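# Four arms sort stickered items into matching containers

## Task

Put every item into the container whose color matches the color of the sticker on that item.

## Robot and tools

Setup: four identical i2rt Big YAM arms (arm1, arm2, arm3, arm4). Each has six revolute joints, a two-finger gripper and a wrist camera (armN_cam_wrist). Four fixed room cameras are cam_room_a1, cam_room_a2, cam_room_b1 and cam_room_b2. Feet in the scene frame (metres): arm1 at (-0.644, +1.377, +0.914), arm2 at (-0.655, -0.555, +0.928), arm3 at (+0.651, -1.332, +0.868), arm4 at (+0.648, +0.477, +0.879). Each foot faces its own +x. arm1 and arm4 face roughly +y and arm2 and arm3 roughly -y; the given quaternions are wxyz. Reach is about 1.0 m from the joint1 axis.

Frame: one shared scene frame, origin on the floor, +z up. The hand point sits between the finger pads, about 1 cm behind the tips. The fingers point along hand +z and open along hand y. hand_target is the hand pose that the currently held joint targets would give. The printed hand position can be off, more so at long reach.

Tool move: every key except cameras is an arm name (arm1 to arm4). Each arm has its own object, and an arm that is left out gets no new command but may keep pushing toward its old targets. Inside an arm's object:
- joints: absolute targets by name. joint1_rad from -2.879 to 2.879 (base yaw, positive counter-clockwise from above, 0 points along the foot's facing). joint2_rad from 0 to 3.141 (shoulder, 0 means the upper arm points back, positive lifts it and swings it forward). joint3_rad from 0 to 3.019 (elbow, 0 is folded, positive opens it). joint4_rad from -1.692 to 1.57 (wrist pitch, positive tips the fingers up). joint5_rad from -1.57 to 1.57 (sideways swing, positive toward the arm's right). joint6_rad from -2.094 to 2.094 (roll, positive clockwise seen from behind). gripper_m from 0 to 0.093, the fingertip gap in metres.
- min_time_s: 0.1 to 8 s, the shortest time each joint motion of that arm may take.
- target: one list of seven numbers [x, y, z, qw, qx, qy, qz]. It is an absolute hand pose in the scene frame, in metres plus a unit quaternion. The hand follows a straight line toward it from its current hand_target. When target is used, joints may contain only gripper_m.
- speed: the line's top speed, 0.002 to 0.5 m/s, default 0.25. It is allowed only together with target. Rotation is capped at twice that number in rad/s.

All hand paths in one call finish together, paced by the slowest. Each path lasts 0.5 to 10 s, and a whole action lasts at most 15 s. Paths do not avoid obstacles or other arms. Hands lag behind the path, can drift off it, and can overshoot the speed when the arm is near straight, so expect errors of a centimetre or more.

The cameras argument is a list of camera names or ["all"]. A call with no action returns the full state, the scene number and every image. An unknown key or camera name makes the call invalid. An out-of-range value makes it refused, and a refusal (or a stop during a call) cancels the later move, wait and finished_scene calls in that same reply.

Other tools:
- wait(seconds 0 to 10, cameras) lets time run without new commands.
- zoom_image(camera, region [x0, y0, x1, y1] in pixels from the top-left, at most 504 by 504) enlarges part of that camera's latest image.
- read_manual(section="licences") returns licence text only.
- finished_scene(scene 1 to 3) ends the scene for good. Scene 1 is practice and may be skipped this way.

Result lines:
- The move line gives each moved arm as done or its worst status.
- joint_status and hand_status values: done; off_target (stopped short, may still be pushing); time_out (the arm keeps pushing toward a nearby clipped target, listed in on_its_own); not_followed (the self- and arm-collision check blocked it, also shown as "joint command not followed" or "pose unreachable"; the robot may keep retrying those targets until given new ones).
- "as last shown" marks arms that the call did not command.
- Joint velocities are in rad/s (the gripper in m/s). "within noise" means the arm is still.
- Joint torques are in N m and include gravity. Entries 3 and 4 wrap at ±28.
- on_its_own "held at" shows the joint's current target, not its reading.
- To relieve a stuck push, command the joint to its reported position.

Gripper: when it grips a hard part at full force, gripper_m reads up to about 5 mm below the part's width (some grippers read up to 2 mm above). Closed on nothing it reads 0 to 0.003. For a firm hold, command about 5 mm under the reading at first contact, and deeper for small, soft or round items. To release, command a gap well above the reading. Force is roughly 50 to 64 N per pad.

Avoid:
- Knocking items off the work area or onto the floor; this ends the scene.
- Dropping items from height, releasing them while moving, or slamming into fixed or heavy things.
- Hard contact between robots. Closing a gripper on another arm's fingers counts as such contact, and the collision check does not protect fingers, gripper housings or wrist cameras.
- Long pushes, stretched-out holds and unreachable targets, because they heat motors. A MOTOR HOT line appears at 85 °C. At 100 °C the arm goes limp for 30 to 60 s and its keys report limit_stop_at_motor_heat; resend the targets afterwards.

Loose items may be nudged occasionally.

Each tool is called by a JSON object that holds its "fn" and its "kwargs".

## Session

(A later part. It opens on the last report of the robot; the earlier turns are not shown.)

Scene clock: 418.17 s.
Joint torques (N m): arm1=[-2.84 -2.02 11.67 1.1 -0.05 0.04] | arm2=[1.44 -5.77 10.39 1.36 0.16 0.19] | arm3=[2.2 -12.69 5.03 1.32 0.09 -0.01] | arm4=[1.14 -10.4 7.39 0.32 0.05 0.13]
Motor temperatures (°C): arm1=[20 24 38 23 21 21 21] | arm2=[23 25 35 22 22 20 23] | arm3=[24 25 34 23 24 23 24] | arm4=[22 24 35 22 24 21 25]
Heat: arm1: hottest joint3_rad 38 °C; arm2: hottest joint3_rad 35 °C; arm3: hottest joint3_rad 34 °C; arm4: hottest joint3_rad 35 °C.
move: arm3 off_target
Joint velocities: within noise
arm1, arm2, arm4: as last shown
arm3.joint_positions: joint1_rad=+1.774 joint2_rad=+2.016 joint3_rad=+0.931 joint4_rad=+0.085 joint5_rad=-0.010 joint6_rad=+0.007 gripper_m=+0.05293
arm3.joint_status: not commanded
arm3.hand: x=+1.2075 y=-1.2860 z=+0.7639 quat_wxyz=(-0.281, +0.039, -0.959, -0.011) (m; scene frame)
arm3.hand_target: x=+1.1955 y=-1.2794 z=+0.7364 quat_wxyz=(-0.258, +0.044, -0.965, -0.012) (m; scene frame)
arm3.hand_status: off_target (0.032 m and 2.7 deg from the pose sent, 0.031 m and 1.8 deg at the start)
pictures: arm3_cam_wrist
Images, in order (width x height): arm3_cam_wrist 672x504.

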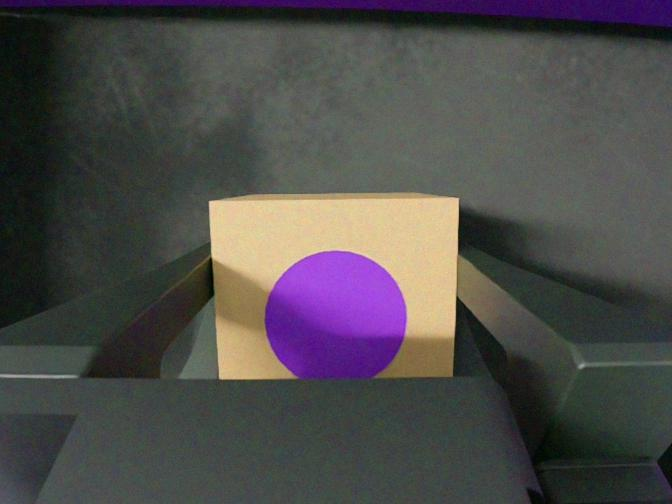

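{"fn": "move", "kwargs": {"arm3": {"target": [1.200, -1.279, 0.761, 0.2585, -0.0439, 0.9649, 0.0117], "speed": 0.05}}}

{"fn": "move", "kwargs": {"arm3": {"joints": {"gripper_m": 0.060}}}}

{"fn": "move", "kwargs": {"arm3": {"joints": {"gripper_m": 0.090}}}}

{"fn": "move", "kwargs": {"arm3": {"target": [1.11, -1.287, 0.97, 0.2585, -0.0439, 0.9649, 0.0117], "speed": 0.15}, "cameras": ["arm3_cam_wrist", "cam_room_a1", "cam_room_a2"]}}

Scene clock: 423.73 s.
Joint torques (N m): arm1=[-1.96 -1.67 11.54 0.96 -0.07 0.02] | arm2=[1.49 -5.71 10.4 1.36 0.15 0.19] | arm3=[2.14 -17.14 5.61 0.29 0.05 -0.01] | arm4=[1.32 -10.29 7.57 0.38 0.05 0.14]
Motor temperatures (°C): arm1=[20 24 38 23 21 21 21] | arm2=[23 25 35 22 22 20 23] | arm3=[24 25 34 23 24 23 25] | arm4=[22 24 34 22 24 21 25]
Heat: arm1: hottest joint3_rad 38 °C; arm2: hottest joint3_rad 35 °C; arm3: hottest joint3_rad 34 °C; arm4: hottest joint3_rad 34 °C.
move: arm3 done
Joint velocities: within noise
arm1, arm4: as last shown
arm2.joint_positions: joint1_rad=+0.877 joint2_rad=+0.948 joint3_rad=+0.805 joint4_rad=-0.871 joint5_rad=+0.003 joint6_rad=-0.008 gripper_m=+0.08990
arm2.joint_status: not commanded
arm2.hand: x=-0.3500 y=-0.7559 z=+1.1406 quat_wxyz=(-0.263, -0.271, -0.923, +0.079) (m; scene frame)
arm2.hand_target: x=-0.3531 y=-0.7510 z=+1.1300 quat_wxyz=(-0.248, -0.274, -0.926, +0.074) (m; scene frame)
arm2.hand_status: not commanded
arm3.joint_positions: joint1_rad=+1.774 joint2_rad=+2.007 joint3_rad=+0.931 joint4_rad=+0.044 joint5_rad=-0.010 joint6_rad=+0.007 gripper_m=+0.05293
arm3.joint_status: not commanded
arm3.hand: x=+1.2010 y=-1.2865 z=+0.7634 quat_wxyz=(-0.266, +0.039, -0.963, -0.010) (m; scene frame)
arm3.hand_target: x=+1.1999 y=-1.2790 z=+0.7611 quat_wxyz=(-0.259, +0.044, -0.965, -0.012) (m; scene frame)
arm3.hand_status: done (0.008 m and 1.0 deg from the pose sent, 0.011 m and 2.8 deg at the start)
pictures: none

Scene clock: 424.20 s.
Joint torques (N m): arm1=[-2.43 -1.79 11.56 0.8 -0.04 0.02] | arm2=[1.38 -5.71 10.37 1.33 0.15 0.19] | arm3=[2.02 -17.08 5.63 0.73 0.06 -0.01] | arm4=[1.03 -10.4 7.56 0.66 0.09 0.12]
Motor temperatures (°C): arm1=[20 24 38 23 21 21 21] | arm2=[23 25 35 22 22 20 23] | arm3=[24 25 34 23 24 23 24] | arm4=[22 24 34 22 24 21 25]
Heat: arm1: hottest joint3_rad 38 °C; arm2: hottest joint3_rad 35 °C; arm3: hottest joint3_rad 34 °C; arm4: hottest joint3_rad 34 °C.
move: arm3 done
Joint velocities: within noise
arm1, arm2, arm4: as last shown
arm3.joint_positions: joint1_rad=+1.774 joint2_rad=+2.007 joint3_rad=+0.931 joint4_rad=+0.032 joint5_rad=-0.010 joint6_rad=+0.007 gripper_m=+0.05996
arm3.joint_status: all done
arm3.hand: x=+1.1985 y=-1.2868 z=+0.7619 quat_wxyz=(-0.260, +0.039, -0.965, -0.010) (m; scene frame)
arm3.hand_target: x=+1.1999 y=-1.2790 z=+0.7611 quat_wxyz=(-0.259, +0.044, -0.965, -0.012) (m; scene frame)
arm3.hand_status: not commanded
pictures: none

Scene clock: 424.73 s.
Joint torques (N m): arm1=[-2.61 -1.79 11.51 0.91 -0.05 -0.01] | arm2=[1.49 -5.66 10.36 1.32 0.16 0.19] | arm3=[2.14 -17.2 5.6 0.72 0.05 -0.01] | arm4=[1.08 -10.05 7.62 0.49 0.07 0.11]
Motor temperatures (°C): arm1=[20 24 38 23 21 21 21] | arm2=[23 25 35 22 22 20 23] | arm3=[24 25 33 23 24 23 24] | arm4=[22 24 34 22 24 21 25]
Heat: arm1: hottest joint3_rad 38 °C; arm2: hottest joint3_rad 35 °C; arm3: hottest joint3_rad 33 °C; arm4: hottest joint3_rad 34 °C.
move: arm3 done
Joint velocities: within noise
arm1, arm2, arm4: as last shown
arm3.joint_positions: joint1_rad=+1.774 joint2_rad=+2.007 joint3_rad=+0.931 joint4_rad=+0.032 joint5_rad=-0.010 joint6_rad=+0.007 gripper_m=+0.08993
arm3.joint_status: all done
arm3.hand: x=+1.1985 y=-1.2868 z=+0.7619 quat_wxyz=(-0.260, +0.039, -0.965, -0.010) (m; scene frame)
arm3.hand_target: x=+1.1999 y=-1.2790 z=+0.7611 quat_wxyz=(-0.259, +0.044, -0.965, -0.012) (m; scene frame)
arm3.hand_status: not commanded
pictures: none

Scene clock: 426.90 s.
Joint torques (N m): arm1=[-2.49 -1.67 11.52 0.91 -0.04 0.05] | arm2=[1.44 -5.6 10.4 1.32 0.16 0.19] | arm3=[1.73 -11.22 8.2 0.72 -0.07 -0.06] | arm4=[1.03 -9.99 7.5 0.5 0.08 0.14]
Motor temperatures (°C): arm1=[20 24 38 23 21 21 21] | arm2=[23 25 35 22 22 20 23] | arm3=[24 25 33 23 24 23 24] | arm4=[22 24 34 22 24 21 25]
Heat: arm1: hottest joint3_rad 38 °C; arm2: hottest joint3_rad 35 °C; arm3: hottest joint3_rad 33 °C; arm4: hottest joint3_rad 34 °C.
move: arm3 done
Joint velocities: within noise
arm1, arm2, arm4: as last shown
arm3.joint_positions: joint1_rad=+1.774 joint2_rad=+1.363 joint3_rad=+0.818 joint4_rad=-0.496 joint5_rad=-0.010 joint6_rad=+0.007 gripper_m=+0.08993
arm3.joint_status: not commanded
arm3.hand: x=+1.1113 y=-1.2911 z=+0.9706 quat_wxyz=(-0.262, +0.039, -0.964, -0.010) (m; scene frame)
arm3.hand_target: x=+1.1100 y=-1.2870 z=+0.9700 quat_wxyz=(-0.259, +0.044, -0.965, -0.012) (m; scene frame)
arm3.hand_status: done (0.004 m and 0.7 deg from the pose sent, 0.226 m and 0.6 deg at the start)
pictures: arm3_cam_wrist, cam_room_a1, cam_room_a2
Images, in order (width x height): arm3_cam_wrist 672x504, cam_room_a1 672x504, cam_room_a2 672x504.

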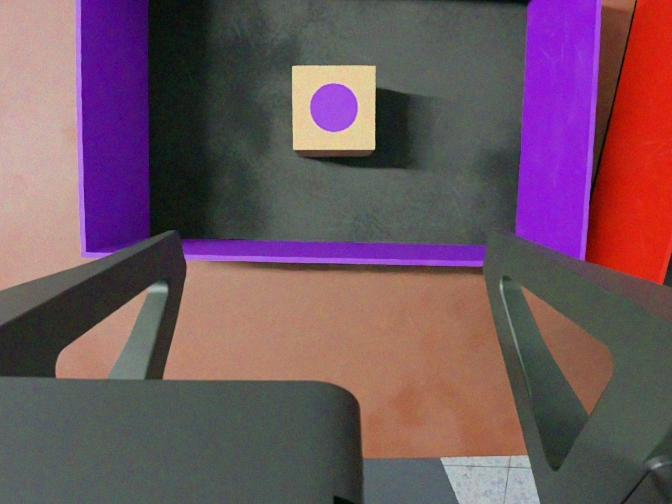

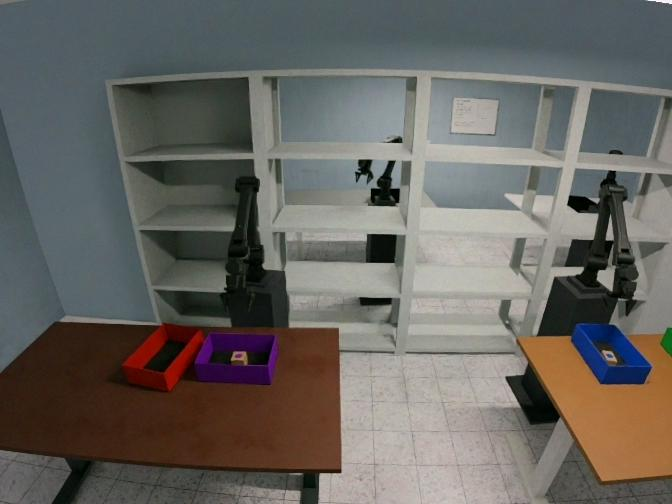

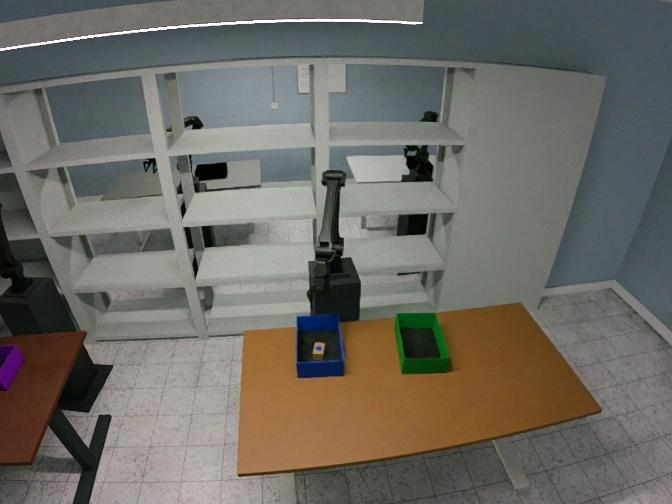

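Both items are packed. Finish scene 2.

{"fn": "finished_scene", "kwargs": {"scene": 2}}

The scene is finished: the task was done.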